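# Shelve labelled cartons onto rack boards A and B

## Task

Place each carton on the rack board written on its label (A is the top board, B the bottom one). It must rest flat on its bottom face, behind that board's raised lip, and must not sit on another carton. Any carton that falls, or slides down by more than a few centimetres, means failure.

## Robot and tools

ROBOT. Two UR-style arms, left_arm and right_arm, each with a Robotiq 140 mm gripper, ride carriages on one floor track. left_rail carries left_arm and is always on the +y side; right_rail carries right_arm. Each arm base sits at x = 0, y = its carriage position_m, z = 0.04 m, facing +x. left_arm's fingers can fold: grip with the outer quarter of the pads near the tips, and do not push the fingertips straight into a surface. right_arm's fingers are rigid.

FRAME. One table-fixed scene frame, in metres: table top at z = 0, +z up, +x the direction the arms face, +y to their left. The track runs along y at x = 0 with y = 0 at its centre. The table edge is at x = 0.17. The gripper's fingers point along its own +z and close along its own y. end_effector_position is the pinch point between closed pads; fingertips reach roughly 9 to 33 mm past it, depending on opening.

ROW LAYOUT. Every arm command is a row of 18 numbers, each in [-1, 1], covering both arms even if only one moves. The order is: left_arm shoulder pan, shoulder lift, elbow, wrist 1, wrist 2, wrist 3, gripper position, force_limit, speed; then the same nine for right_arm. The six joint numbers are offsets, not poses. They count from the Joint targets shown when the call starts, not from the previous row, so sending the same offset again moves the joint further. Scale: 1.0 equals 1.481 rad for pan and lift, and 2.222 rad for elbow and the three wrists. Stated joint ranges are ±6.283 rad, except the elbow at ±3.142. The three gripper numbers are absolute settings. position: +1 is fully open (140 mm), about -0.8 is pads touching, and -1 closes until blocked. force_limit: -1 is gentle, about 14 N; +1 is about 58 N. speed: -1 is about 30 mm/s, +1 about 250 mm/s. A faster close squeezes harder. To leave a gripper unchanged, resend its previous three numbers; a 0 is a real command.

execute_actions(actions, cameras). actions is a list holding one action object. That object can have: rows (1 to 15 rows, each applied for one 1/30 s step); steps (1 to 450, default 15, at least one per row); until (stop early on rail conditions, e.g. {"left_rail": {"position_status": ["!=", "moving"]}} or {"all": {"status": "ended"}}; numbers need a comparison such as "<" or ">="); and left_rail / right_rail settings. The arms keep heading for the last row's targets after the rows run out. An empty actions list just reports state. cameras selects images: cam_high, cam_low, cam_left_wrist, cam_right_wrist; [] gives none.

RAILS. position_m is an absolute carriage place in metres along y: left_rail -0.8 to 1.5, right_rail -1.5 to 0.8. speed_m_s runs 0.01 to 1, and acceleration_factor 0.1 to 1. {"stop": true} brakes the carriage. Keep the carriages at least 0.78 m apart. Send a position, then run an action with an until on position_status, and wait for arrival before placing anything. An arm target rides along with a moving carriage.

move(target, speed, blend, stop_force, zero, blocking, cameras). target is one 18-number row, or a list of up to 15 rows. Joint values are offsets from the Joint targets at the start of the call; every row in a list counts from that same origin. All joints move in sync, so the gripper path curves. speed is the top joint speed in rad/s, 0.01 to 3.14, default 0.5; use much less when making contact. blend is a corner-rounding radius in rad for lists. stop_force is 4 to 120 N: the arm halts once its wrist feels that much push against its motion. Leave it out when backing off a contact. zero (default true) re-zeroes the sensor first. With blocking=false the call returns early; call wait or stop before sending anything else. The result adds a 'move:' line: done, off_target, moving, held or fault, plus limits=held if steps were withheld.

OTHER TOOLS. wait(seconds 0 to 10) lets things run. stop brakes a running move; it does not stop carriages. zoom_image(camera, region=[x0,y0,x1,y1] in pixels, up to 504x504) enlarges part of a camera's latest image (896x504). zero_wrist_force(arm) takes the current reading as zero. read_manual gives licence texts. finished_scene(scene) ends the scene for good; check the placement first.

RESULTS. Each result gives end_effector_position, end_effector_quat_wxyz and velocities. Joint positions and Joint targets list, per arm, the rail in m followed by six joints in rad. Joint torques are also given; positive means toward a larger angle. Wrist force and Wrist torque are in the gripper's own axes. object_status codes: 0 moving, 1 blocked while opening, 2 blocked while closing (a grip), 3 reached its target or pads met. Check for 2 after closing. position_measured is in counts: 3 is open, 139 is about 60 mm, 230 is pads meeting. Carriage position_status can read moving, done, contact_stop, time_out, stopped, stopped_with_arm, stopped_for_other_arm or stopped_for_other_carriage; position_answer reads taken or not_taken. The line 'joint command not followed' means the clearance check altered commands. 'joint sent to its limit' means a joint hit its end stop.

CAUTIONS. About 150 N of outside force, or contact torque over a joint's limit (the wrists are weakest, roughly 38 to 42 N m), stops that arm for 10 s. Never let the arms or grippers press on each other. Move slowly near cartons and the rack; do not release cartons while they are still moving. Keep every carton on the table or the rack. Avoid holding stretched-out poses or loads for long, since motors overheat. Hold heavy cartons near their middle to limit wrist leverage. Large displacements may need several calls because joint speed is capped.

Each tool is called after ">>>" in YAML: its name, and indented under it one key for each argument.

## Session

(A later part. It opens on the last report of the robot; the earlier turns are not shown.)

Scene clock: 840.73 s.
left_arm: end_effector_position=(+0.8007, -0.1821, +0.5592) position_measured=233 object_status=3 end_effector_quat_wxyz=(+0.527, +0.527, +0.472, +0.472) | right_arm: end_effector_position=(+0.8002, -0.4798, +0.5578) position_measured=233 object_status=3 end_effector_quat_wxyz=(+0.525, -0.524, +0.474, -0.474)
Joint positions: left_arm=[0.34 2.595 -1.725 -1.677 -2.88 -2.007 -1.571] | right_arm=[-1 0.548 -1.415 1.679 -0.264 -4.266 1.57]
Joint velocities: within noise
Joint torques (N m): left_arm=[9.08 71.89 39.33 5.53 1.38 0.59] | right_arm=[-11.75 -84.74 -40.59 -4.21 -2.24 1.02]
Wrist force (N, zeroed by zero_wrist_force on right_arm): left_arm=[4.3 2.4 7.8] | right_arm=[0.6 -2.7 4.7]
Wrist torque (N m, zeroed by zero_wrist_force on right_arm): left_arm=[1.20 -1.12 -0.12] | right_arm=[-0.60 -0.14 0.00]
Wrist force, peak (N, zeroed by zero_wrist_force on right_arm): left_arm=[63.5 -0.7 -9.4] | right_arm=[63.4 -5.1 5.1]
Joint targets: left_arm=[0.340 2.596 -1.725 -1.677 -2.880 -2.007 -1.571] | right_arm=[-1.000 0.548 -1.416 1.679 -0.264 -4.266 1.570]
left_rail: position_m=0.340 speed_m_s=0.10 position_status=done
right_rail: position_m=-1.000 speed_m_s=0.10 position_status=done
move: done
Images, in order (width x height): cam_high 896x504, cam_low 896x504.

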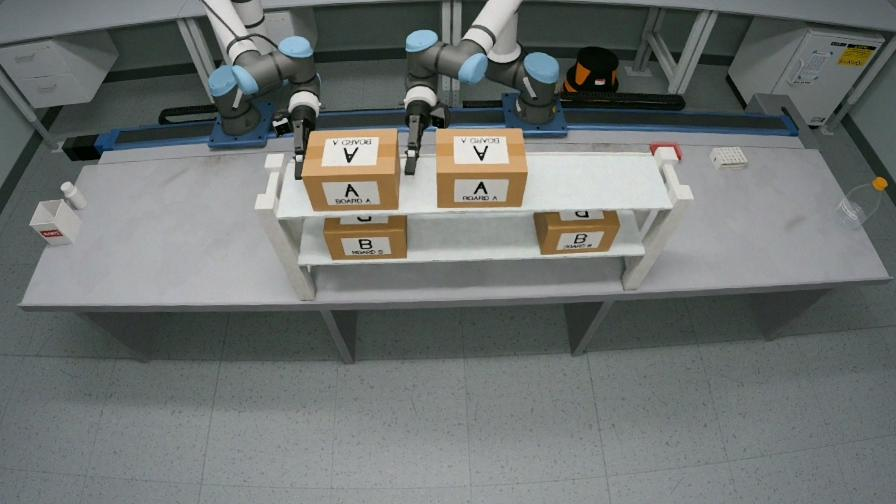

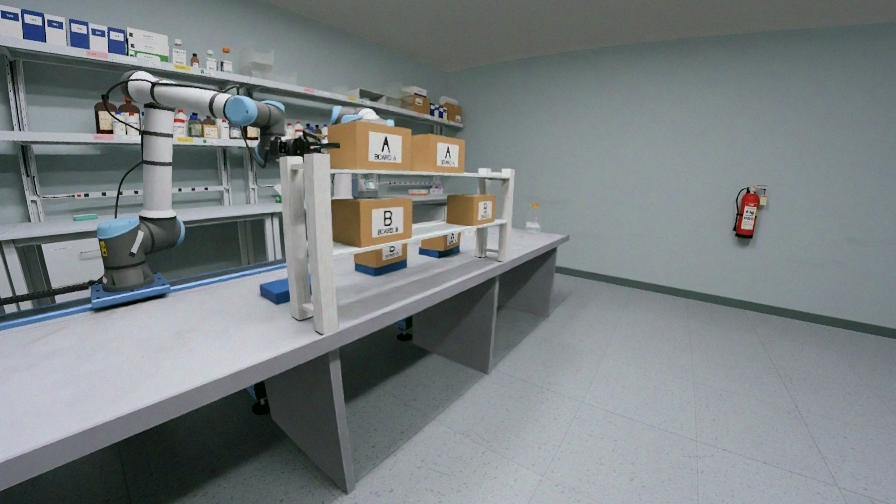

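>>> move:
  target:
    - [-0.0564,0.0743,-0.0558,0.0072,-0.0376,0,-1,1,-1,0.0564,-0.0743,0.0558,-0.0072,0.0376,0,-1,1,-1]
    - [-0.1216,0.1342,-0.0969,0.0084,-0.0811,0,-1,1,-1,0.1216,-0.1342,0.0969,-0.0084,0.0811,0,-1,1,-1]
    - [-0.2575,0.1773,-0.2039,0.0868,-0.1668,0,-1,1,-1,0.2559,-0.1776,0.2030,-0.0846,0.1665,0,-1,1,-1]
  speed: 0.25
  blend: 0.02
  cameras: []

>>> execute_actions:
  actions:
    - {"left_rail":{"position_m":0.66,"speed_m_s":0.3,"acceleration_factor":0.3},"right_rail":{"position_m":-0.68,"speed_m_s":0.3,"acceleration_factor":0.3},"steps":200,"until":{"all":{"status":"ended"}}}
  cameras: ["cam_high"]

>>> move:
  target: [-0.0182,-0.1229,-0.0441,0.1251,-0.0131,0,-1,1,-1,0.0182,0.1229,0.0441,-0.1251,0.0131,0,-1,1,-1]
  speed: 0.2

>>> zoom_image:
  camera: "cam_right_wrist"
  region: [596, 200, 896, 440]

>>> zoom_image:
  camera: "cam_left_wrist"
  region: [0, 200, 300, 440]

Scene clock: 855.87 s.
left_arm: end_effector_position=(+0.4680, -0.1645, +0.4616) position_measured=233 object_status=3 end_effector_quat_wxyz=(+0.530, +0.528, +0.469, +0.469) | right_arm: end_effector_position=(+0.4686, -0.4990, +0.4611) position_measured=233 object_status=3 end_effector_quat_wxyz=(+0.527, -0.527, +0.471, -0.472)
Joint positions: left_arm=[0.34 2.214 -1.463 -2.13 -2.688 -2.377 -1.571] | right_arm=[-1 0.927 -1.679 2.13 -0.452 -3.896 1.57]
Joint velocities: within noise
Joint torques (N m): left_arm=[-9.12 49.15 34.04 5.02 -2.25 0.53] | right_arm=[18.75 -53.99 -36.57 -3.75 1.41 1.15]
Wrist force (N, zeroed by zero_wrist_force on right_arm): left_arm=[4.6 2.2 7.8] | right_arm=[1.0 -2.6 4.5]
Wrist torque (N m, zeroed by zero_wrist_force on right_arm): left_arm=[1.17 -1.20 -0.08] | right_arm=[-0.59 -0.22 0.01]
Wrist force, peak (N, zeroed by zero_wrist_force on right_arm): left_arm=[5.8 3.0 10.3] | right_arm=[1.6 -3.1 7.3]
Joint targets: left_arm=[0.340 2.214 -1.463 -2.130 -2.687 -2.377 -1.571] | right_arm=[-1.000 0.927 -1.679 2.130 -0.452 -3.896 1.570]
left_rail: position_m=0.340 speed_m_s=0.10 position_status=done
right_rail: position_m=-1.000 speed_m_s=0.10 position_status=done
move: done
No camera images: "cameras" was empty.

Scene clock: 858.93 s.
left_arm: end_effector_position=(+0.4679, +0.1555, +0.4615) position_measured=233 object_status=3 end_effector_quat_wxyz=(+0.530, +0.528, +0.469, +0.469) | right_arm: end_effector_position=(+0.4685, -0.1791, +0.4610) position_measured=233 object_status=3 end_effector_quat_wxyz=(+0.527, -0.527, +0.471, -0.472)
Joint positions: left_arm=[0.66 2.214 -1.463 -2.13 -2.687 -2.377 -1.571] | right_arm=[-0.68 0.927 -1.679 2.13 -0.452 -3.896 1.57]
Joint velocities: within noise
Joint torques (N m): left_arm=[-6.94 41.04 41.38 2.99 -1.32 0.56] | right_arm=[14.63 -43.1 -44.41 -2.23 0.92 1.18]
Wrist force (N, zeroed by zero_wrist_force on right_arm): left_arm=[4.3 2.5 7.8] | right_arm=[0.8 -2.6 4.6]
Wrist torque (N m, zeroed by zero_wrist_force on right_arm): left_arm=[1.23 -1.15 -0.09] | right_arm=[-0.59 -0.17 0.01]
Wrist force, peak (N, zeroed by zero_wrist_force on right_arm): left_arm=[4.8 2.5 7.8] | right_arm=[0.5 -2.9 4.9]
Joint targets: left_arm=[0.660 2.214 -1.463 -2.130 -2.687 -2.377 -1.571] | right_arm=[-0.680 0.927 -1.679 2.130 -0.452 -3.896 1.570]
Tool commands: left_gripper/position=-1.0 left_gripper/force_limit=+1.0 left_gripper/speed=-1.0 right_gripper/position=-1.0 right_gripper/force_limit=+1.0 right_gripper/speed=-1.0
left_rail: position_m=0.660 speed_m_s=0.30 position_status=done
right_rail: position_m=-0.680 speed_m_s=0.30 position_status=done
Images, in order (width x height): cam_high 896x504.

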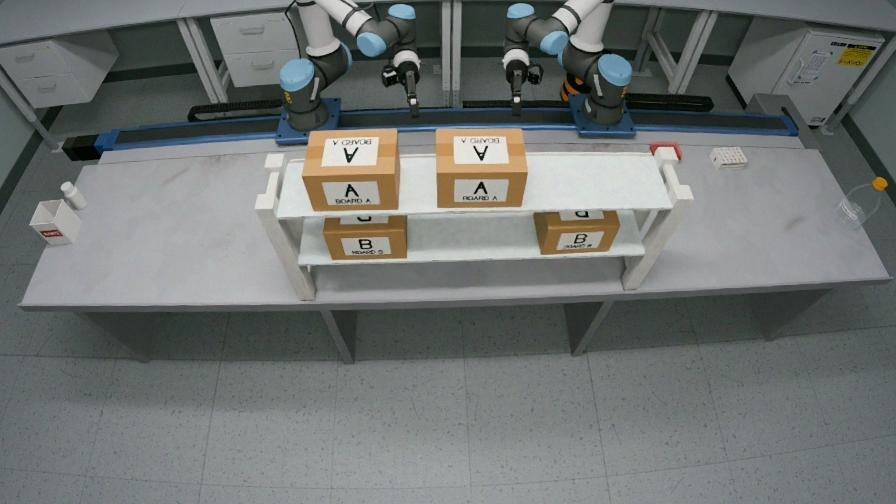

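Scene clock: 860.80 s.
left_arm: end_effector_position=(+0.4683, +0.1349, +0.3306) position_measured=233 object_status=3 end_effector_quat_wxyz=(+0.529, +0.528, +0.469, +0.469) | right_arm: end_effector_position=(+0.4689, -0.1583, +0.3300) position_measured=233 object_status=3 end_effector_quat_wxyz=(+0.526, -0.527, +0.472, -0.472)
Joint positions: left_arm=[0.66 2.187 -1.645 -2.228 -2.41 -2.407 -1.571] | right_arm=[-0.68 0.954 -1.497 2.228 -0.73 -3.867 1.57]
Joint velocities: within noise
Joint torques (N m): left_arm=[-8.3 29.31 27.32 4.66 -1.89 0.65] | right_arm=[17.11 -26.66 -29.43 -3.6 1.51 1.08]
Wrist force (N, zeroed by zero_wrist_force on right_arm): left_arm=[4.5 2.1 7.9] | right_arm=[0.5 -2.7 4.4]
Wrist torque (N m, zeroed by zero_wrist_force on right_arm): left_arm=[1.11 -1.15 -0.10] | right_arm=[-0.60 -0.10 -0.01]
Wrist force, peak (N, zeroed by zero_wrist_force on right_arm): left_arm=[4.8 3.4 7.7] | right_arm=[1.0 -4.5 4.4]
Joint targets: left_arm=[0.660 2.187 -1.645 -2.228 -2.409 -2.407 -1.571] | right_arm=[-0.680 0.954 -1.497 2.228 -0.730 -3.867 1.570]
left_rail: position_m=0.660 speed_m_s=0.30 position_status=done
right_rail: position_m=-0.680 speed_m_s=0.30 position_status=done
move: done
camera_calibration:
cam_left_wrist: T_world_to_cam=[[0.0543369, 0.0300203, 0.998071, -0.35094], [-0.415678, -0.908139, 0.0499457, 0.304281], [0.907887, -0.41759, -0.0368667, -0.169788], [0, 0, 0, 1]] pos_world=[0.2997, 0.215963, 0.328806]
cam_right_wrist: T_world_to_cam=[[-0.0273918, 0.0533769, -0.998199, 0.362163], [-0.428773, 0.90142, 0.0599679, 0.323777], [0.902997, 0.429643, -0.00180494, -0.173077], [0, 0, 0, 1]] pos_world=[0.305034, -0.236829, 0.341782]

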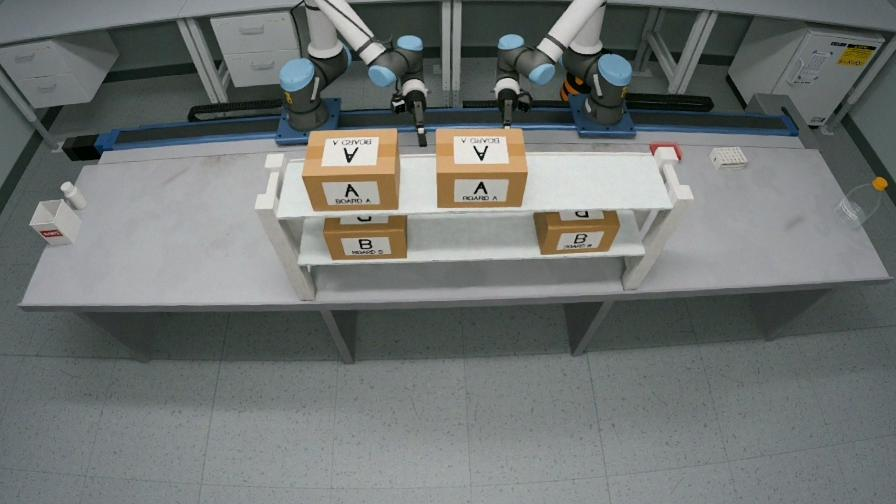

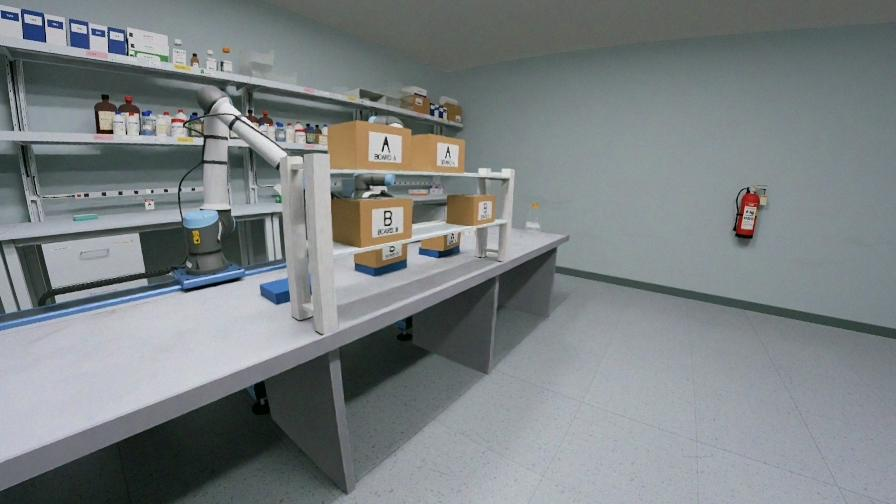

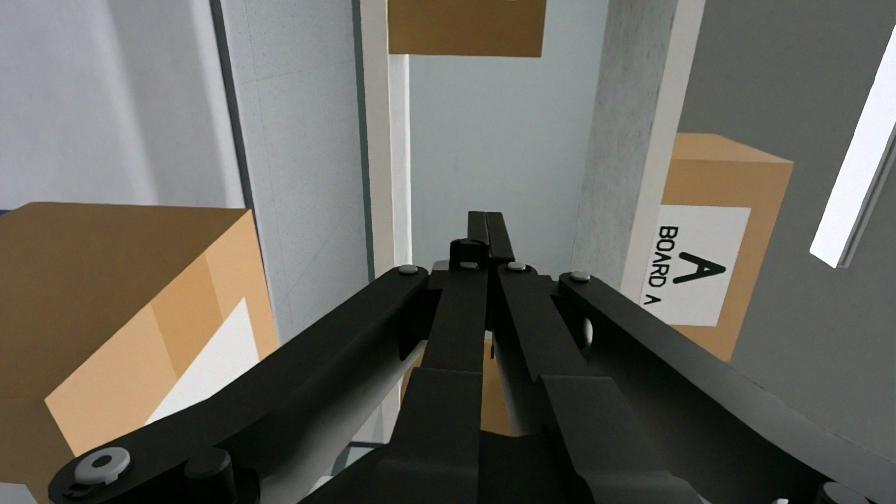

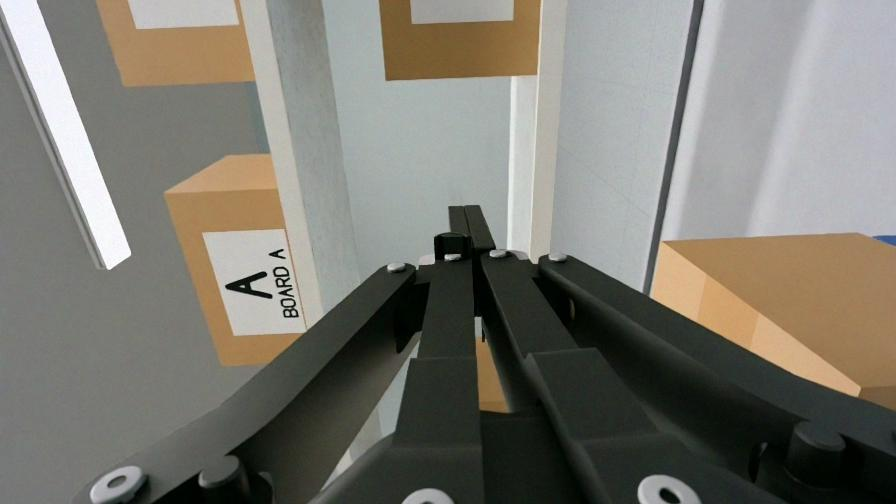

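Scaled by 1.680.

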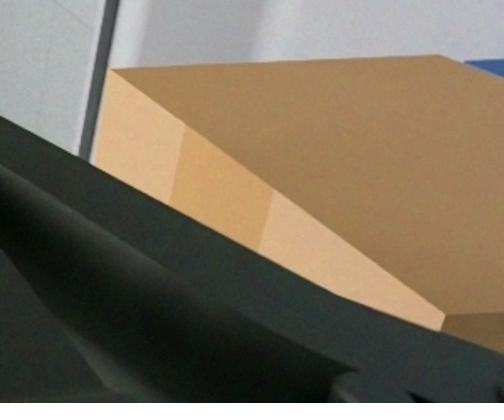

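Scaled by 1.680.

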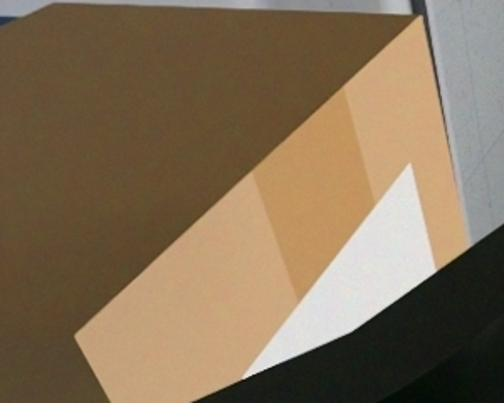

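>>> execute_actions:
  actions:
    - {"left_rail":{"position_m":0.7},"right_rail":{"position_m":-0.7},"steps":100,"until":{"all":{"status":"ended"}}}
  cameras: []

>>> move:
  target: [-0.0023,-0.2715,-0.0137,0.1949,-0.0540,0,-1,1,-1,0.0030,0.2722,0.0137,-0.1956,0.0509,0,-1,1,-1]
  speed: 0.15
  stop_force: 25
  cameras: []

>>> execute_actions:
  actions:
    - {"left_rail":{"position_m":0.67,"speed_m_s":0.04},"right_rail":{"position_m":-0.67,"speed_m_s":0.04},"steps":200,"until":{"all":{"status":"ended"}}}
  cameras: []

>>> move:
  target: [-0.0397,-0.0312,0.0464,-0.0258,-0.0265,0,-1,1,-1,0.0397,0.0312,-0.0464,0.0258,0.0265,0,-1,1,-1]
  speed: 0.03
  stop_force: 40
  cameras: ["cam_left_wrist","cam_right_wrist"]

Scene clock: 876.80 s.
left_arm: end_effector_position=(+0.4683, +0.1748, +0.3305) position_measured=233 object_status=3 end_effector_quat_wxyz=(+0.529, +0.528, +0.469, +0.469) | right_arm: end_effector_position=(+0.4689, -0.1784, +0.3299) position_measured=233 object_status=3 end_effector_quat_wxyz=(+0.526, -0.527, +0.472, -0.472)
Joint positions: left_arm=[0.7 2.187 -1.645 -2.228 -2.409 -2.407 -1.571] | right_arm=[-0.7 0.954 -1.497 2.228 -0.73 -3.867 1.57]
Joint velocities: within noise
Joint torques (N m): left_arm=[-7.3 34.85 35.82 2.31 -1.22 0.7] | right_arm=[15.14 -37.02 -39.1 -0.87 0.72 1.03]
Wrist force (N, zeroed by zero_wrist_force on right_arm): left_arm=[4.5 2.4 7.7] | right_arm=[0.7 -2.6 4.4]
Wrist torque (N m, zeroed by zero_wrist_force on right_arm): left_arm=[1.17 -1.17 -0.10] | right_arm=[-0.57 -0.15 -0.01]
Wrist force, peak (N, zeroed by zero_wrist_force on right_arm): left_arm=[4.7 2.4 8.1] | right_arm=[1.0 -2.5 5.0]
Joint targets: left_arm=[0.700 2.187 -1.645 -2.228 -2.409 -2.407 -1.571] | right_arm=[-0.700 0.954 -1.497 2.228 -0.730 -3.867 1.570]
Tool commands: left_gripper/position=-1.0 left_gripper/force_limit=+1.0 left_gripper/speed=-1.0 right_gripper/position=-1.0 right_gripper/force_limit=+1.0 right_gripper/speed=-1.0
left_rail: position_m=0.700 speed_m_s=0.30 position_status=done
right_rail: position_m=-0.700 speed_m_s=0.30 position_status=done
No camera images: "cameras" was empty.

Scene clock: 880.70 s.
left_arm: end_effector_position=(+0.4900, +0.1842, +0.1208) position_measured=233 object_status=3 end_effector_quat_wxyz=(+0.501, +0.500, +0.500, +0.499) | right_arm: end_effector_position=(+0.4897, -0.1849, +0.1199) position_measured=233 object_status=3 end_effector_quat_wxyz=(+0.500, -0.500, +0.500, -0.500)
Joint positions: left_arm=[0.7 2.184 -2.047 -2.258 -1.976 -2.527 -1.571] | right_arm=[-0.7 0.958 -1.093 2.258 -1.165 -3.754 1.57]
Joint velocities: within noise
Joint torques (N m): left_arm=[-7.98 44.66 13.69 3.91 -1.87 0.38] | right_arm=[17.14 -46.94 -13.55 -3.26 1.18 1.03]
Wrist force (N, zeroed by zero_wrist_force on right_arm): left_arm=[4.5 2.1 8.0] | right_arm=[0.9 -2.4 4.6]
Wrist torque (N m, zeroed by zero_wrist_force on right_arm): left_arm=[1.14 -1.18 -0.10] | right_arm=[-0.54 -0.20 0.00]
Wrist force, peak (N, zeroed by zero_wrist_force on right_arm): left_arm=[4.9 2.2 8.2] | right_arm=[0.9 -3.6 4.5]
Joint targets: left_arm=[0.700 2.184 -2.047 -2.258 -1.976 -2.527 -1.571] | right_arm=[-0.700 0.958 -1.093 2.258 -1.165 -3.754 1.570]
left_rail: position_m=0.700 speed_m_s=0.30 position_status=done
right_rail: position_m=-0.700 speed_m_s=0.30 position_status=done
move: done
No camera images: "cameras" was empty.

Scene clock: 881.93 s.
left_arm: end_effector_position=(+0.4900, +0.1542, +0.1208) position_measured=233 object_status=3 end_effector_quat_wxyz=(+0.501, +0.500, +0.500, +0.499) | right_arm: end_effector_position=(+0.4897, -0.1549, +0.1199) position_measured=233 object_status=3 end_effector_quat_wxyz=(+0.500, -0.500, +0.500, -0.500)
Joint positions: left_arm=[0.67 2.184 -2.047 -2.258 -1.976 -2.527 -1.571] | right_arm=[-0.67 0.958 -1.093 2.258 -1.165 -3.754 1.57]
Joint velocities: within noise
Joint torques (N m): left_arm=[-6.63 45.76 15.73 3.26 -1.46 0.54] | right_arm=[15.81 -47.36 -16.2 -2.46 0.83 1.2]
Wrist force (N, zeroed by zero_wrist_force on right_arm): left_arm=[4.4 2.3 8.1] | right_arm=[0.8 -2.9 4.5]
Wrist torque (N m, zeroed by zero_wrist_force on right_arm): left_arm=[1.16 -1.15 -0.10] | right_arm=[-0.65 -0.17 0.00]
Wrist force, peak (N, zeroed by zero_wrist_force on right_arm): left_arm=[5.0 2.7 8.0] | right_arm=[0.7 -2.6 4.9]
Joint targets: left_arm=[0.670 2.184 -2.047 -2.258 -1.976 -2.527 -1.571] | right_arm=[-0.670 0.958 -1.093 2.258 -1.165 -3.754 1.570]
Tool commands: left_gripper/position=-1.0 left_gripper/force_limit=+1.0 left_gripper/speed=-1.0 right_gripper/position=-1.0 right_gripper/force_limit=+1.0 right_gripper/speed=-1.0
left_rail: position_m=0.670 speed_m_s=0.04 position_status=done
right_rail: position_m=-0.670 speed_m_s=0.04 position_status=done
No camera images: "cameras" was empty.

Scene clock: 884.87 s.
left_arm: end_effector_position=(+0.4898, +0.1281, +0.1207) position_measured=233 object_status=3 end_effector_quat_wxyz=(+0.501, +0.500, +0.500, +0.500) | right_arm: end_effector_position=(+0.4895, -0.1287, +0.1198) position_measured=233 object_status=3 end_effector_quat_wxyz=(+0.500, -0.500, +0.500, -0.500)
Joint positions: left_arm=[0.67 2.155 -2.069 -2.208 -2.004 -2.556 -1.571] | right_arm=[-0.67 0.987 -1.071 2.208 -1.137 -3.725 1.57]
Joint velocities: within noise
Joint torques (N m): left_arm=[-9.6 71.54 27.41 5.44 14.34 0.34] | right_arm=[9.35 -79.18 -31.14 -4.87 -15.5 1.14]
Wrist force (N, zeroed by zero_wrist_force on right_arm): left_arm=[43.2 12.2 11.6] | right_arm=[41.4 -15.9 6.7]
Wrist torque (N m, zeroed by zero_wrist_force on right_arm): left_arm=[1.52 -2.74 -0.55] | right_arm=[-1.07 -1.53 -0.04]
Wrist force, peak (N, zeroed by zero_wrist_force on right_arm): left_arm=[55.5 15.7 10.9] | right_arm=[52.3 -18.0 5.9]
Joint targets: left_arm=[0.670 2.155 -2.069 -2.208 -2.004 -2.556 -1.571] | right_arm=[-0.670 0.987 -1.071 2.208 -1.137 -3.725 1.570]
left_rail: position_m=0.670 speed_m_s=0.04 position_status=done
right_rail: position_m=-0.670 speed_m_s=0.04 position_status=done
move: contact (left_arm, right_arm); left_arm: the elbow is farthest, 0.053 rad from its target; right_arm: the elbow is farthest, 0.053 rad from its target
camera_calibration:
cam_left_wrist: T_world_to_cam=[[0.0504897, 0.0362545, 0.998066, -0.141424], [-0.306784, -0.950463, 0.0500447, 0.269659], [0.950439, -0.308717, -0.0368662, -0.234617], [0, 0, 0, 1]] pos_world=[0.312856, 0.188998, 0.119006]
cam_right_wrist: T_world_to_cam=[[-0.0210117, 0.056393, -0.998188, 0.148478], [-0.328138, 0.942712, 0.0601661, 0.2745], [0.944396, 0.328807, -0.00130329, -0.238157], [0, 0, 0, 1]] pos_world=[0.318108, -0.188839, 0.131383]
Images, in order (width x height): cam_left_wrist 896x504, cam_right_wrist 896x504.

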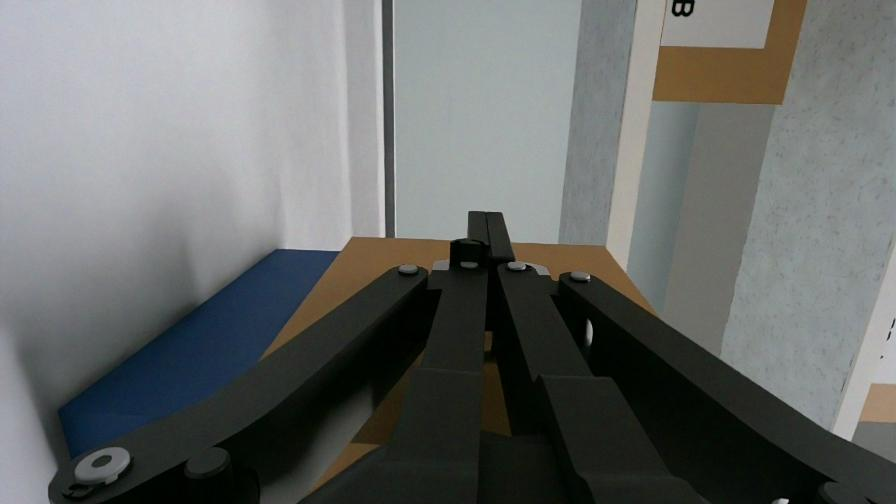

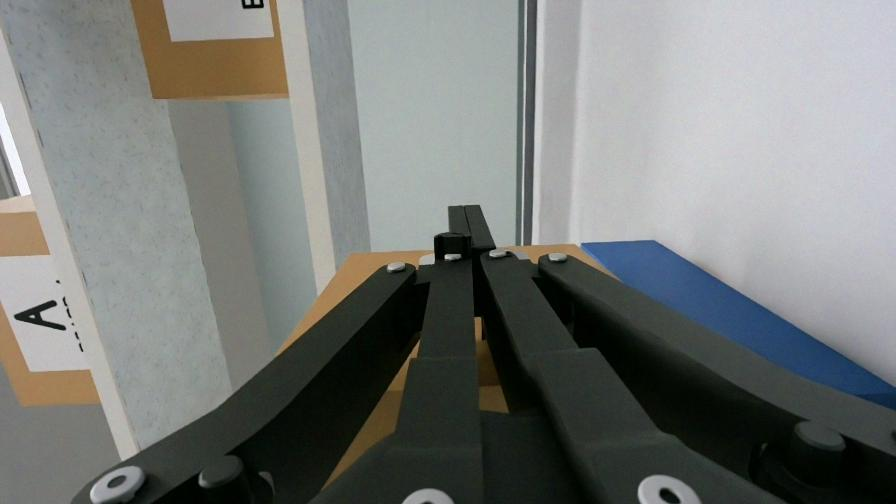

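>>> zoom_image:
  camera: "cam_right_wrist"
  region: [200, 220, 450, 420]

>>> zoom_image:
  camera: "cam_left_wrist"
  region: [200, 200, 450, 400]

Scaled by 2.016.

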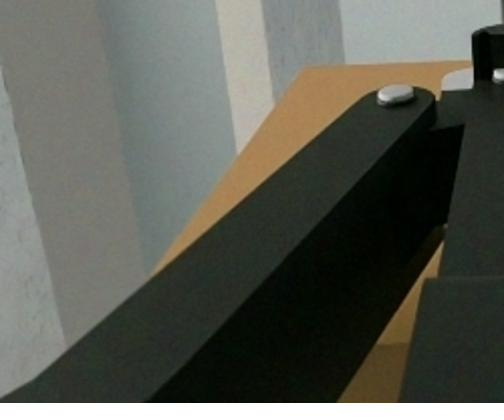

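Scaled by 2.016.

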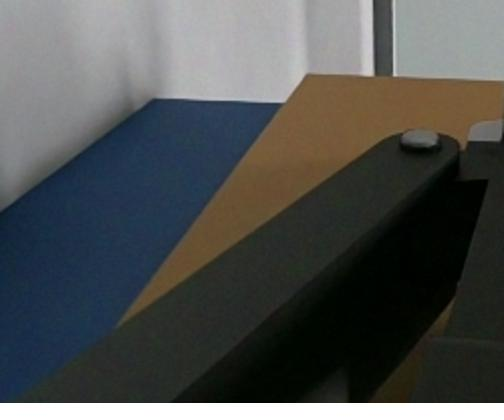

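>>> execute_actions:
  actions:
    - {"left_rail":{"position_m":0.72,"speed_m_s":0.1},"right_rail":{"position_m":-0.7,"speed_m_s":0.1},"steps":200,"until":{"all":{"status":"ended"}}}
  cameras: []

>>> move:
  target: [0,0,0,0,0,0,-1,1,-1,-0.0041,-0.0392,0.0585,-0.0320,-0.0522,0,-1,1,-1]
  speed: 0.1
  cameras: []

>>> execute_actions:
  actions:
    - {"right_rail":{"position_m":-0.645,"speed_m_s":0.03},"steps":200,"until":{"all":{"status":"ended"}}}
  cameras: ["cam_left_wrist","cam_right_wrist"]

Scene clock: 910.53 s.
left_arm: end_effector_position=(+0.4898, +0.1781, +0.1207) position_measured=233 object_status=3 end_effector_quat_wxyz=(+0.501, +0.500, +0.500, +0.500) | right_arm: end_effector_position=(+0.4895, -0.1587, +0.1198) position_measured=233 object_status=3 end_effector_quat_wxyz=(+0.500, -0.500, +0.500, -0.500)
Joint positions: left_arm=[0.72 2.155 -2.069 -2.208 -2.004 -2.556 -1.571] | right_arm=[-0.7 0.987 -1.071 2.208 -1.137 -3.725 1.57]
Joint velocities: within noise
Joint torques (N m): left_arm=[-3.46 71.08 13.83 1.93 -1.45 0.47] | right_arm=[9.23 -78.8 -14.92 0.92 0.99 1.06]
Wrist force (N, zeroed by zero_wrist_force on right_arm): left_arm=[5.6 -0.5 7.6] | right_arm=[-0.5 -3.8 3.2]
Wrist torque (N m, zeroed by zero_wrist_force on right_arm): left_arm=[0.53 -1.40 -0.09] | right_arm=[-0.84 0.14 -0.01]
Wrist force, peak (N, zeroed by zero_wrist_force on right_arm): left_arm=[43.2 12.6 11.8] | right_arm=[41.7 -15.9 6.5]
Joint targets: left_arm=[0.720 2.155 -2.069 -2.208 -2.004 -2.556 -1.571] | right_arm=[-0.700 0.987 -1.071 2.208 -1.137 -3.725 1.570]
Tool commands: left_gripper/position=-1.0 left_gripper/force_limit=+1.0 left_gripper/speed=-1.0 right_gripper/position=-1.0 right_gripper/force_limit=+1.0 right_gripper/speed=-1.0
left_rail: position_m=0.720 speed_m_s=0.10 position_status=done
right_rail: position_m=-0.700 speed_m_s=0.10 position_status=done
No camera images: "cameras" was empty.

Scene clock: 912.23 s.
left_arm: end_effector_position=(+0.4898, +0.1782, +0.1207) position_measured=233 object_status=3 end_effector_quat_wxyz=(+0.501, +0.500, +0.500, +0.500) | right_arm: end_effector_position=(+0.4521, -0.1802, +0.1198) position_measured=233 object_status=3 end_effector_quat_wxyz=(+0.526, -0.527, +0.472, -0.472)
Joint positions: left_arm=[0.72 2.155 -2.069 -2.208 -2.004 -2.556 -1.571] | right_arm=[-0.7 0.981 -1.129 2.338 -1.208 -3.841 1.57]
Joint velocities: within noise
Joint torques (N m): left_arm=[4.8 71.23 15.09 -0.29 -1.54 0.4] | right_arm=[-13.07 -78.99 -10.65 -3.49 -2.04 1.2]
Wrist force (N, zeroed by zero_wrist_force on right_arm): left_arm=[5.9 -0.6 7.8] | right_arm=[-0.7 -3.7 3.1]
Wrist torque (N m, zeroed by zero_wrist_force on right_arm): left_arm=[0.51 -1.46 -0.09] | right_arm=[-0.81 0.16 0.00]
Wrist force, peak (N, zeroed by zero_wrist_force on right_arm): left_arm=[5.7 -0.7 8.2] | right_arm=[-1.4 -3.7 3.5]
Joint targets: left_arm=[0.720 2.155 -2.069 -2.208 -2.004 -2.556 -1.571] | right_arm=[-0.700 0.981 -1.129 2.338 -1.208 -3.841 1.570]
left_rail: position_m=0.720 speed_m_s=0.10 position_status=done
right_rail: position_m=-0.700 speed_m_s=0.10 position_status=done
move: done
No camera images: "cameras" was empty.

Scene clock: 914.50 s.
left_arm: end_effector_position=(+0.4898, +0.1782, +0.1207) position_measured=233 object_status=3 end_effector_quat_wxyz=(+0.501, +0.500, +0.500, +0.500) | right_arm: end_effector_position=(+0.4520, -0.1252, +0.1198) position_measured=233 object_status=3 end_effector_quat_wxyz=(+0.526, -0.527, +0.472, -0.472)
Joint positions: left_arm=[0.72 2.155 -2.069 -2.208 -2.004 -2.556 -1.571] | right_arm=[-0.645 0.981 -1.129 2.338 -1.208 -3.841 1.57]
Joint velocities: within noise
Joint torques (N m): left_arm=[4.9 70.34 16.95 -0.12 -1.64 0.27] | right_arm=[-8.63 -70.98 -22.02 -2.22 -1.29 1.41]
Wrist force (N, zeroed by zero_wrist_force on right_arm): left_arm=[5.6 -0.4 8.1] | right_arm=[4.3 -4.3 2.2]
Wrist torque (N m, zeroed by zero_wrist_force on right_arm): left_arm=[0.56 -1.41 -0.09] | right_arm=[-0.76 0.35 0.02]
Wrist force, peak (N, zeroed by zero_wrist_force on right_arm): left_arm=[6.0 -0.6 7.9] | right_arm=[4.3 -4.3 2.2]
Joint targets: left_arm=[0.720 2.155 -2.069 -2.208 -2.004 -2.556 -1.571] | right_arm=[-0.645 0.981 -1.129 2.338 -1.208 -3.841 1.570]
Tool commands: left_gripper/position=-1.0 left_gripper/force_limit=+1.0 left_gripper/speed=-1.0 right_gripper/position=-1.0 right_gripper/force_limit=+1.0 right_gripper/speed=-1.0
left_rail: position_m=0.720 speed_m_s=0.10 position_status=done
right_rail: position_m=-0.645 speed_m_s=0.03 position_status=done
camera_calibration:
cam_left_wrist: T_world_to_cam=[[0.0504897, 0.0362545, 0.998066, -0.143236], [-0.306784, -0.950463, 0.0500447, 0.317182], [0.950439, -0.308717, -0.0368662, -0.219181], [0, 0, 0, 1]] pos_world=[0.312856, 0.238998, 0.119006]
cam_right_wrist: T_world_to_cam=[[-0.0275286, 0.0530899, -0.99821, 0.150102], [-0.429454, 0.901109, 0.059769, 0.299589], [0.902669, 0.43033, -0.00200658, -0.172204], [0, 0, 0, 1]] pos_world=[0.288235, -0.203827, 0.131582]
Images, in order (width x height): cam_left_wrist 896x504, cam_right_wrist 896x504.

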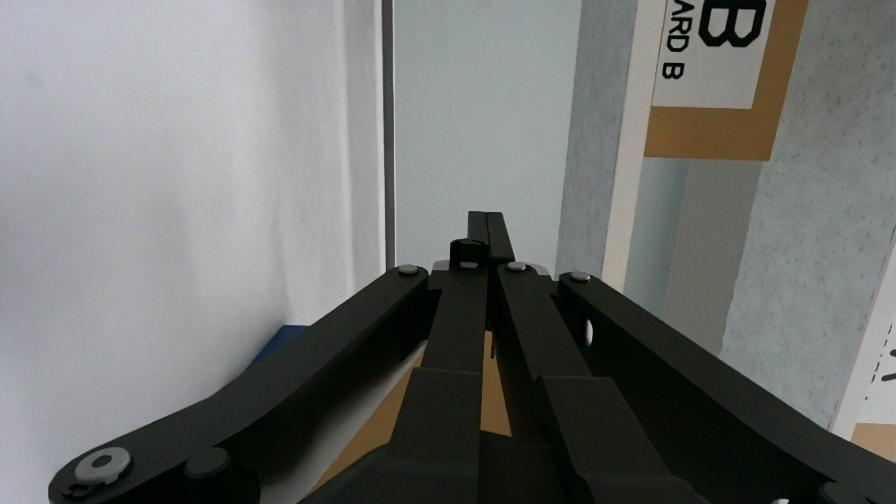

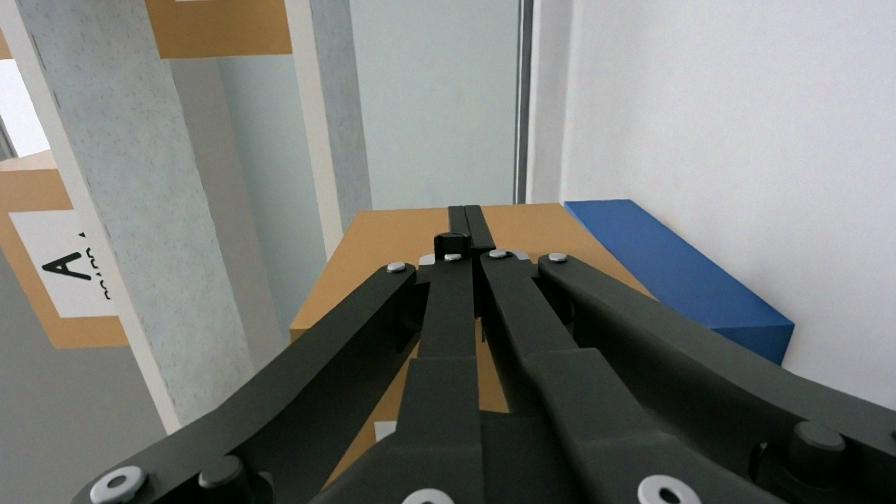

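>>> execute_actions:
  actions:
    - {"right_rail":{"position_m":-0.635,"speed_m_s":0.03},"steps":200,"until":{"all":{"status":"ended"}}}
  cameras: ["cam_right_wrist"]

>>> zoom_image:
  camera: "cam_right_wrist"
  region: [270, 170, 690, 370]

Scene clock: 923.83 s.
left_arm: end_effector_position=(+0.4898, +0.1782, +0.1207) position_measured=233 object_status=3 end_effector_quat_wxyz=(+0.501, +0.500, +0.500, +0.500) | right_arm: end_effector_position=(+0.4520, -0.1152, +0.1198) position_measured=233 object_status=3 end_effector_quat_wxyz=(+0.526, -0.527, +0.472, -0.472)
Joint positions: left_arm=[0.72 2.155 -2.069 -2.208 -2.004 -2.556 -1.571] | right_arm=[-0.635 0.981 -1.129 2.338 -1.208 -3.841 1.57]
Joint velocities: within noise
Joint torques (N m): left_arm=[4.05 69.95 19 0.26 -1.54 0.35] | right_arm=[-1.89 -63.24 -17.38 -0.39 -1.4 1.32]
Wrist force (N, zeroed by zero_wrist_force on right_arm): left_arm=[5.7 -0.6 8.0] | right_arm=[3.1 -4.6 2.3]
Wrist torque (N m, zeroed by zero_wrist_force on right_arm): left_arm=[0.51 -1.42 -0.09] | right_arm=[-0.81 0.38 0.02]
Wrist force, peak (N, zeroed by zero_wrist_force on right_arm): left_arm=[5.8 -0.5 8.1] | right_arm=[4.9 -4.8 2.1]
Joint targets: left_arm=[0.720 2.155 -2.069 -2.208 -2.004 -2.556 -1.571] | right_arm=[-0.635 0.981 -1.129 2.338 -1.208 -3.841 1.570]
Tool commands: left_gripper/position=-1.0 left_gripper/force_limit=+1.0 left_gripper/speed=-1.0 right_gripper/position=-1.0 right_gripper/force_limit=+1.0 right_gripper/speed=-1.0
left_rail: position_m=0.720 speed_m_s=0.10 position_status=done
right_rail: position_m=-0.635 speed_m_s=0.03 position_status=done
camera_calibration:
cam_right_wrist: T_world_to_cam=[[-0.0275296, 0.0530922, -0.99821, 0.149572], [-0.429454, 0.901109, 0.0597715, 0.290578], [0.902669, 0.43033, -0.00200656, -0.176507], [0, 0, 0, 1]] pos_world=[0.288235, -0.193827, 0.131582]
Images, in order (width x height): cam_right_wrist 896x504.

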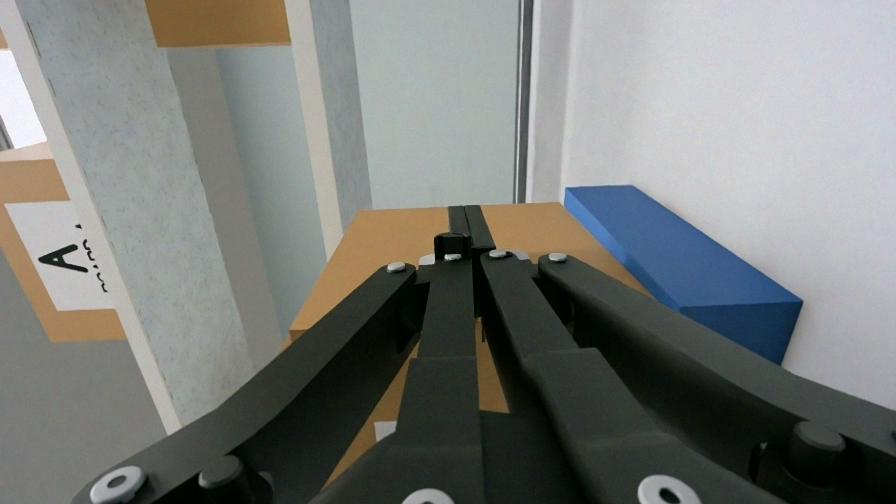

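Scaled by 1.200.

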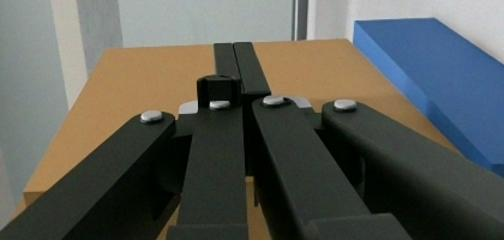

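>>> execute_actions:
  actions:
    - {"right_rail":{"position_m":-0.7,"speed_m_s":0.1},"steps":200,"until":{"all":{"status":"ended"}}}
  cameras: []

>>> move:
  target: [0,0,0,0,0,0,-1,1,-1,0.0549,-0.0028,0.0043,-0.0029,0.0860,0,-1,1,-1]
  speed: 0.15
  cameras: []

>>> execute_actions:
  actions:
    - {"right_rail":{"position_m":-0.597,"speed_m_s":0.04},"steps":200,"until":{"all":{"status":"ended"}}}
  cameras: ["cam_right_wrist"]

Scene clock: 941.27 s.
left_arm: end_effector_position=(+0.4898, +0.1782, +0.1207) position_measured=233 object_status=3 end_effector_quat_wxyz=(+0.501, +0.500, +0.500, +0.500) | right_arm: end_effector_position=(+0.4520, -0.1801, +0.1198) position_measured=233 object_status=3 end_effector_quat_wxyz=(+0.526, -0.527, +0.472, -0.472)
Joint positions: left_arm=[0.72 2.155 -2.069 -2.208 -2.004 -2.556 -1.571] | right_arm=[-0.7 0.981 -1.129 2.338 -1.208 -3.841 1.57]
Joint velocities: within noise
Joint torques (N m): left_arm=[4.12 68.25 22.47 0.62 -1.45 0.31] | right_arm=[4.26 -54.91 -14.07 0.33 0.78 1.74]
Wrist force (N, zeroed by zero_wrist_force on right_arm): left_arm=[5.4 -0.6 8.0] | right_arm=[-1.0 -3.7 2.7]
Wrist torque (N m, zeroed by zero_wrist_force on right_arm): left_arm=[0.52 -1.36 -0.09] | right_arm=[-0.82 0.23 0.00]
Wrist force, peak (N, zeroed by zero_wrist_force on right_arm): left_arm=[5.9 -0.3 8.1] | right_arm=[4.4 -4.9 2.5]
Joint targets: left_arm=[0.720 2.155 -2.069 -2.208 -2.004 -2.556 -1.571] | right_arm=[-0.700 0.981 -1.129 2.338 -1.208 -3.841 1.570]
Tool commands: left_gripper/position=-1.0 left_gripper/force_limit=+1.0 left_gripper/speed=-1.0 right_gripper/position=-1.0 right_gripper/force_limit=+1.0 right_gripper/speed=-1.0
left_rail: position_m=0.720 speed_m_s=0.10 position_status=done
right_rail: position_m=-0.700 speed_m_s=0.10 position_status=done
No camera images: "cameras" was empty.

Scene clock: 943.00 s.
left_arm: end_effector_position=(+0.4898, +0.1782, +0.1207) position_measured=233 object_status=3 end_effector_quat_wxyz=(+0.501, +0.500, +0.500, +0.500) | right_arm: end_effector_position=(+0.4121, -0.2143, +0.1200) position_measured=233 object_status=3 end_effector_quat_wxyz=(+0.500, -0.500, +0.500, -0.500)
Joint positions: left_arm=[0.72 2.155 -2.069 -2.208 -2.004 -2.556 -1.571] | right_arm=[-0.7 1.062 -1.133 2.347 -1.214 -3.65 1.57]
Joint velocities: within noise
Joint torques (N m): left_arm=[4.06 68.75 23.01 0.89 -1.49 0.2] | right_arm=[19.27 -75.47 -10.05 -2.6 1.32 1.55]
Wrist force (N, zeroed by zero_wrist_force on right_arm): left_arm=[5.7 -0.5 7.7] | right_arm=[-0.9 -3.6 3.0]
Wrist torque (N m, zeroed by zero_wrist_force on right_arm): left_arm=[0.52 -1.43 -0.09] | right_arm=[-0.81 0.22 -0.01]
Wrist force, peak (N, zeroed by zero_wrist_force on right_arm): left_arm=[5.9 -0.6 8.0] | right_arm=[-1.6 -3.8 3.2]
Joint targets: left_arm=[0.720 2.155 -2.069 -2.208 -2.004 -2.556 -1.571] | right_arm=[-0.700 1.062 -1.133 2.347 -1.214 -3.650 1.570]
left_rail: position_m=0.720 speed_m_s=0.10 position_status=done
right_rail: position_m=-0.700 speed_m_s=0.10 position_status=done
move: done
No camera images: "cameras" was empty.

Scene clock: 946.07 s.
left_arm: end_effector_position=(+0.4898, +0.1782, +0.1207) position_measured=233 object_status=3 end_effector_quat_wxyz=(+0.501, +0.500, +0.500, +0.500) | right_arm: end_effector_position=(+0.4120, -0.1114, +0.1201) position_measured=233 object_status=3 end_effector_quat_wxyz=(+0.500, -0.500, +0.500, -0.500)
Joint positions: left_arm=[0.72 2.155 -2.069 -2.208 -2.004 -2.556 -1.571] | right_arm=[-0.597 1.062 -1.133 2.347 -1.214 -3.65 1.57]
Joint velocities: within noise
Joint torques (N m): left_arm=[4.77 69.13 25.91 1.11 -1.26 0.18] | right_arm=[15.47 -60.88 -20.54 -0.94 -1.36 1.57]
Wrist force (N, zeroed by zero_wrist_force on right_arm): left_arm=[5.6 -0.3 7.9] | right_arm=[2.6 -3.8 1.5]
Wrist torque (N m, zeroed by zero_wrist_force on right_arm): left_arm=[0.57 -1.40 -0.09] | right_arm=[-0.80 0.28 0.01]
Wrist force, peak (N, zeroed by zero_wrist_force on right_arm): left_arm=[6.0 -0.7 8.0] | right_arm=[3.3 -4.2 1.2]
Joint targets: left_arm=[0.720 2.155 -2.069 -2.208 -2.004 -2.556 -1.571] | right_arm=[-0.597 1.062 -1.133 2.347 -1.214 -3.650 1.570]
Tool commands: left_gripper/position=-1.0 left_gripper/force_limit=+1.0 left_gripper/speed=-1.0 right_gripper/position=-1.0 right_gripper/force_limit=+1.0 right_gripper/speed=-1.0
left_rail: position_m=0.720 speed_m_s=0.10 position_status=done
right_rail: position_m=-0.597 speed_m_s=0.04 position_status=done
camera_calibration:
cam_right_wrist: T_world_to_cam=[[-0.0208539, 0.0565496, -0.998182, 0.146162], [-0.328147, 0.942703, 0.0602621, 0.23273], [0.944397, 0.328807, -0.00110244, -0.17068], [0, 0, 0, 1]] pos_world=[0.240608, -0.17154, 0.131683]
Images, in order (width x height): cam_right_wrist 896x504.

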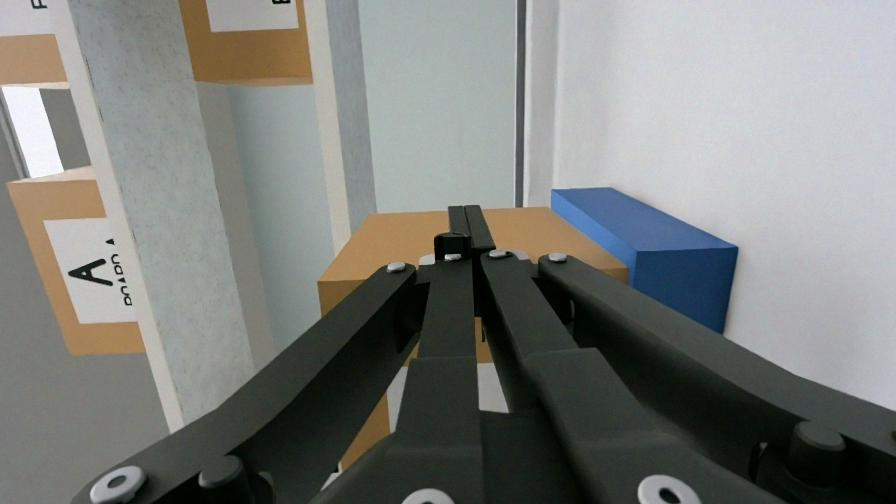

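>>> execute_actions:
  actions:
    - {"right_rail":{"position_m":-0.588,"speed_m_s":0.04},"steps":200,"until":{"all":{"status":"ended"}}}
  cameras: ["cam_right_wrist"]

>>> zoom_image:
  camera: "cam_right_wrist"
  region: [270, 170, 690, 370]

Scene clock: 952.17 s.
left_arm: end_effector_position=(+0.4898, +0.1782, +0.1207) position_measured=233 object_status=3 end_effector_quat_wxyz=(+0.501, +0.500, +0.500, +0.500) | right_arm: end_effector_position=(+0.4120, -0.1023, +0.1200) position_measured=233 object_status=3 end_effector_quat_wxyz=(+0.500, -0.500, +0.500, -0.500)
Joint positions: left_arm=[0.72 2.155 -2.069 -2.208 -2.004 -2.556 -1.571] | right_arm=[-0.588 1.062 -1.133 2.347 -1.214 -3.65 1.57]
Joint velocities: within noise
Joint torques (N m): left_arm=[5.85 68.62 27.05 1.4 -1.36 0.14] | right_arm=[13.73 -53.3 -16 0.59 -3.48 1.7]
Wrist force (N, zeroed by zero_wrist_force on right_arm): left_arm=[5.8 -0.5 7.7] | right_arm=[2.9 -4.5 1.4]
Wrist torque (N m, zeroed by zero_wrist_force on right_arm): left_arm=[0.52 -1.45 -0.08] | right_arm=[-0.89 0.23 0.01]
Wrist force, peak (N, zeroed by zero_wrist_force on right_arm): left_arm=[5.8 -0.5 8.1] | right_arm=[4.1 -4.6 1.6]
Joint targets: left_arm=[0.720 2.155 -2.069 -2.208 -2.004 -2.556 -1.571] | right_arm=[-0.588 1.062 -1.133 2.347 -1.214 -3.650 1.570]
Tool commands: left_gripper/position=-1.0 left_gripper/force_limit=+1.0 left_gripper/speed=-1.0 right_gripper/position=-1.0 right_gripper/force_limit=+1.0 right_gripper/speed=-1.0
left_rail: position_m=0.720 speed_m_s=0.10 position_status=done
right_rail: position_m=-0.588 speed_m_s=0.04 position_status=done
camera_calibration:
cam_right_wrist: T_world_to_cam=[[-0.0208592, 0.0565479, -0.998182, 0.145654], [-0.328236, 0.942671, 0.0602624, 0.224262], [0.944365, 0.328896, -0.00110235, -0.173618], [0, 0, 0, 1]] pos_world=[0.240608, -0.16254, 0.131683]
Images, in order (width x height): cam_right_wrist 896x504.

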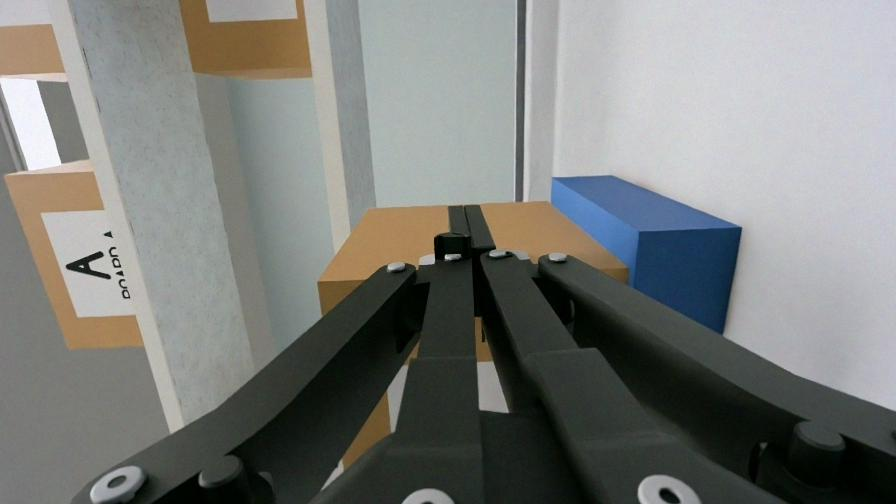

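Scaled by 1.200.

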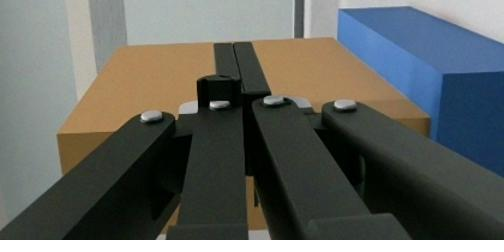

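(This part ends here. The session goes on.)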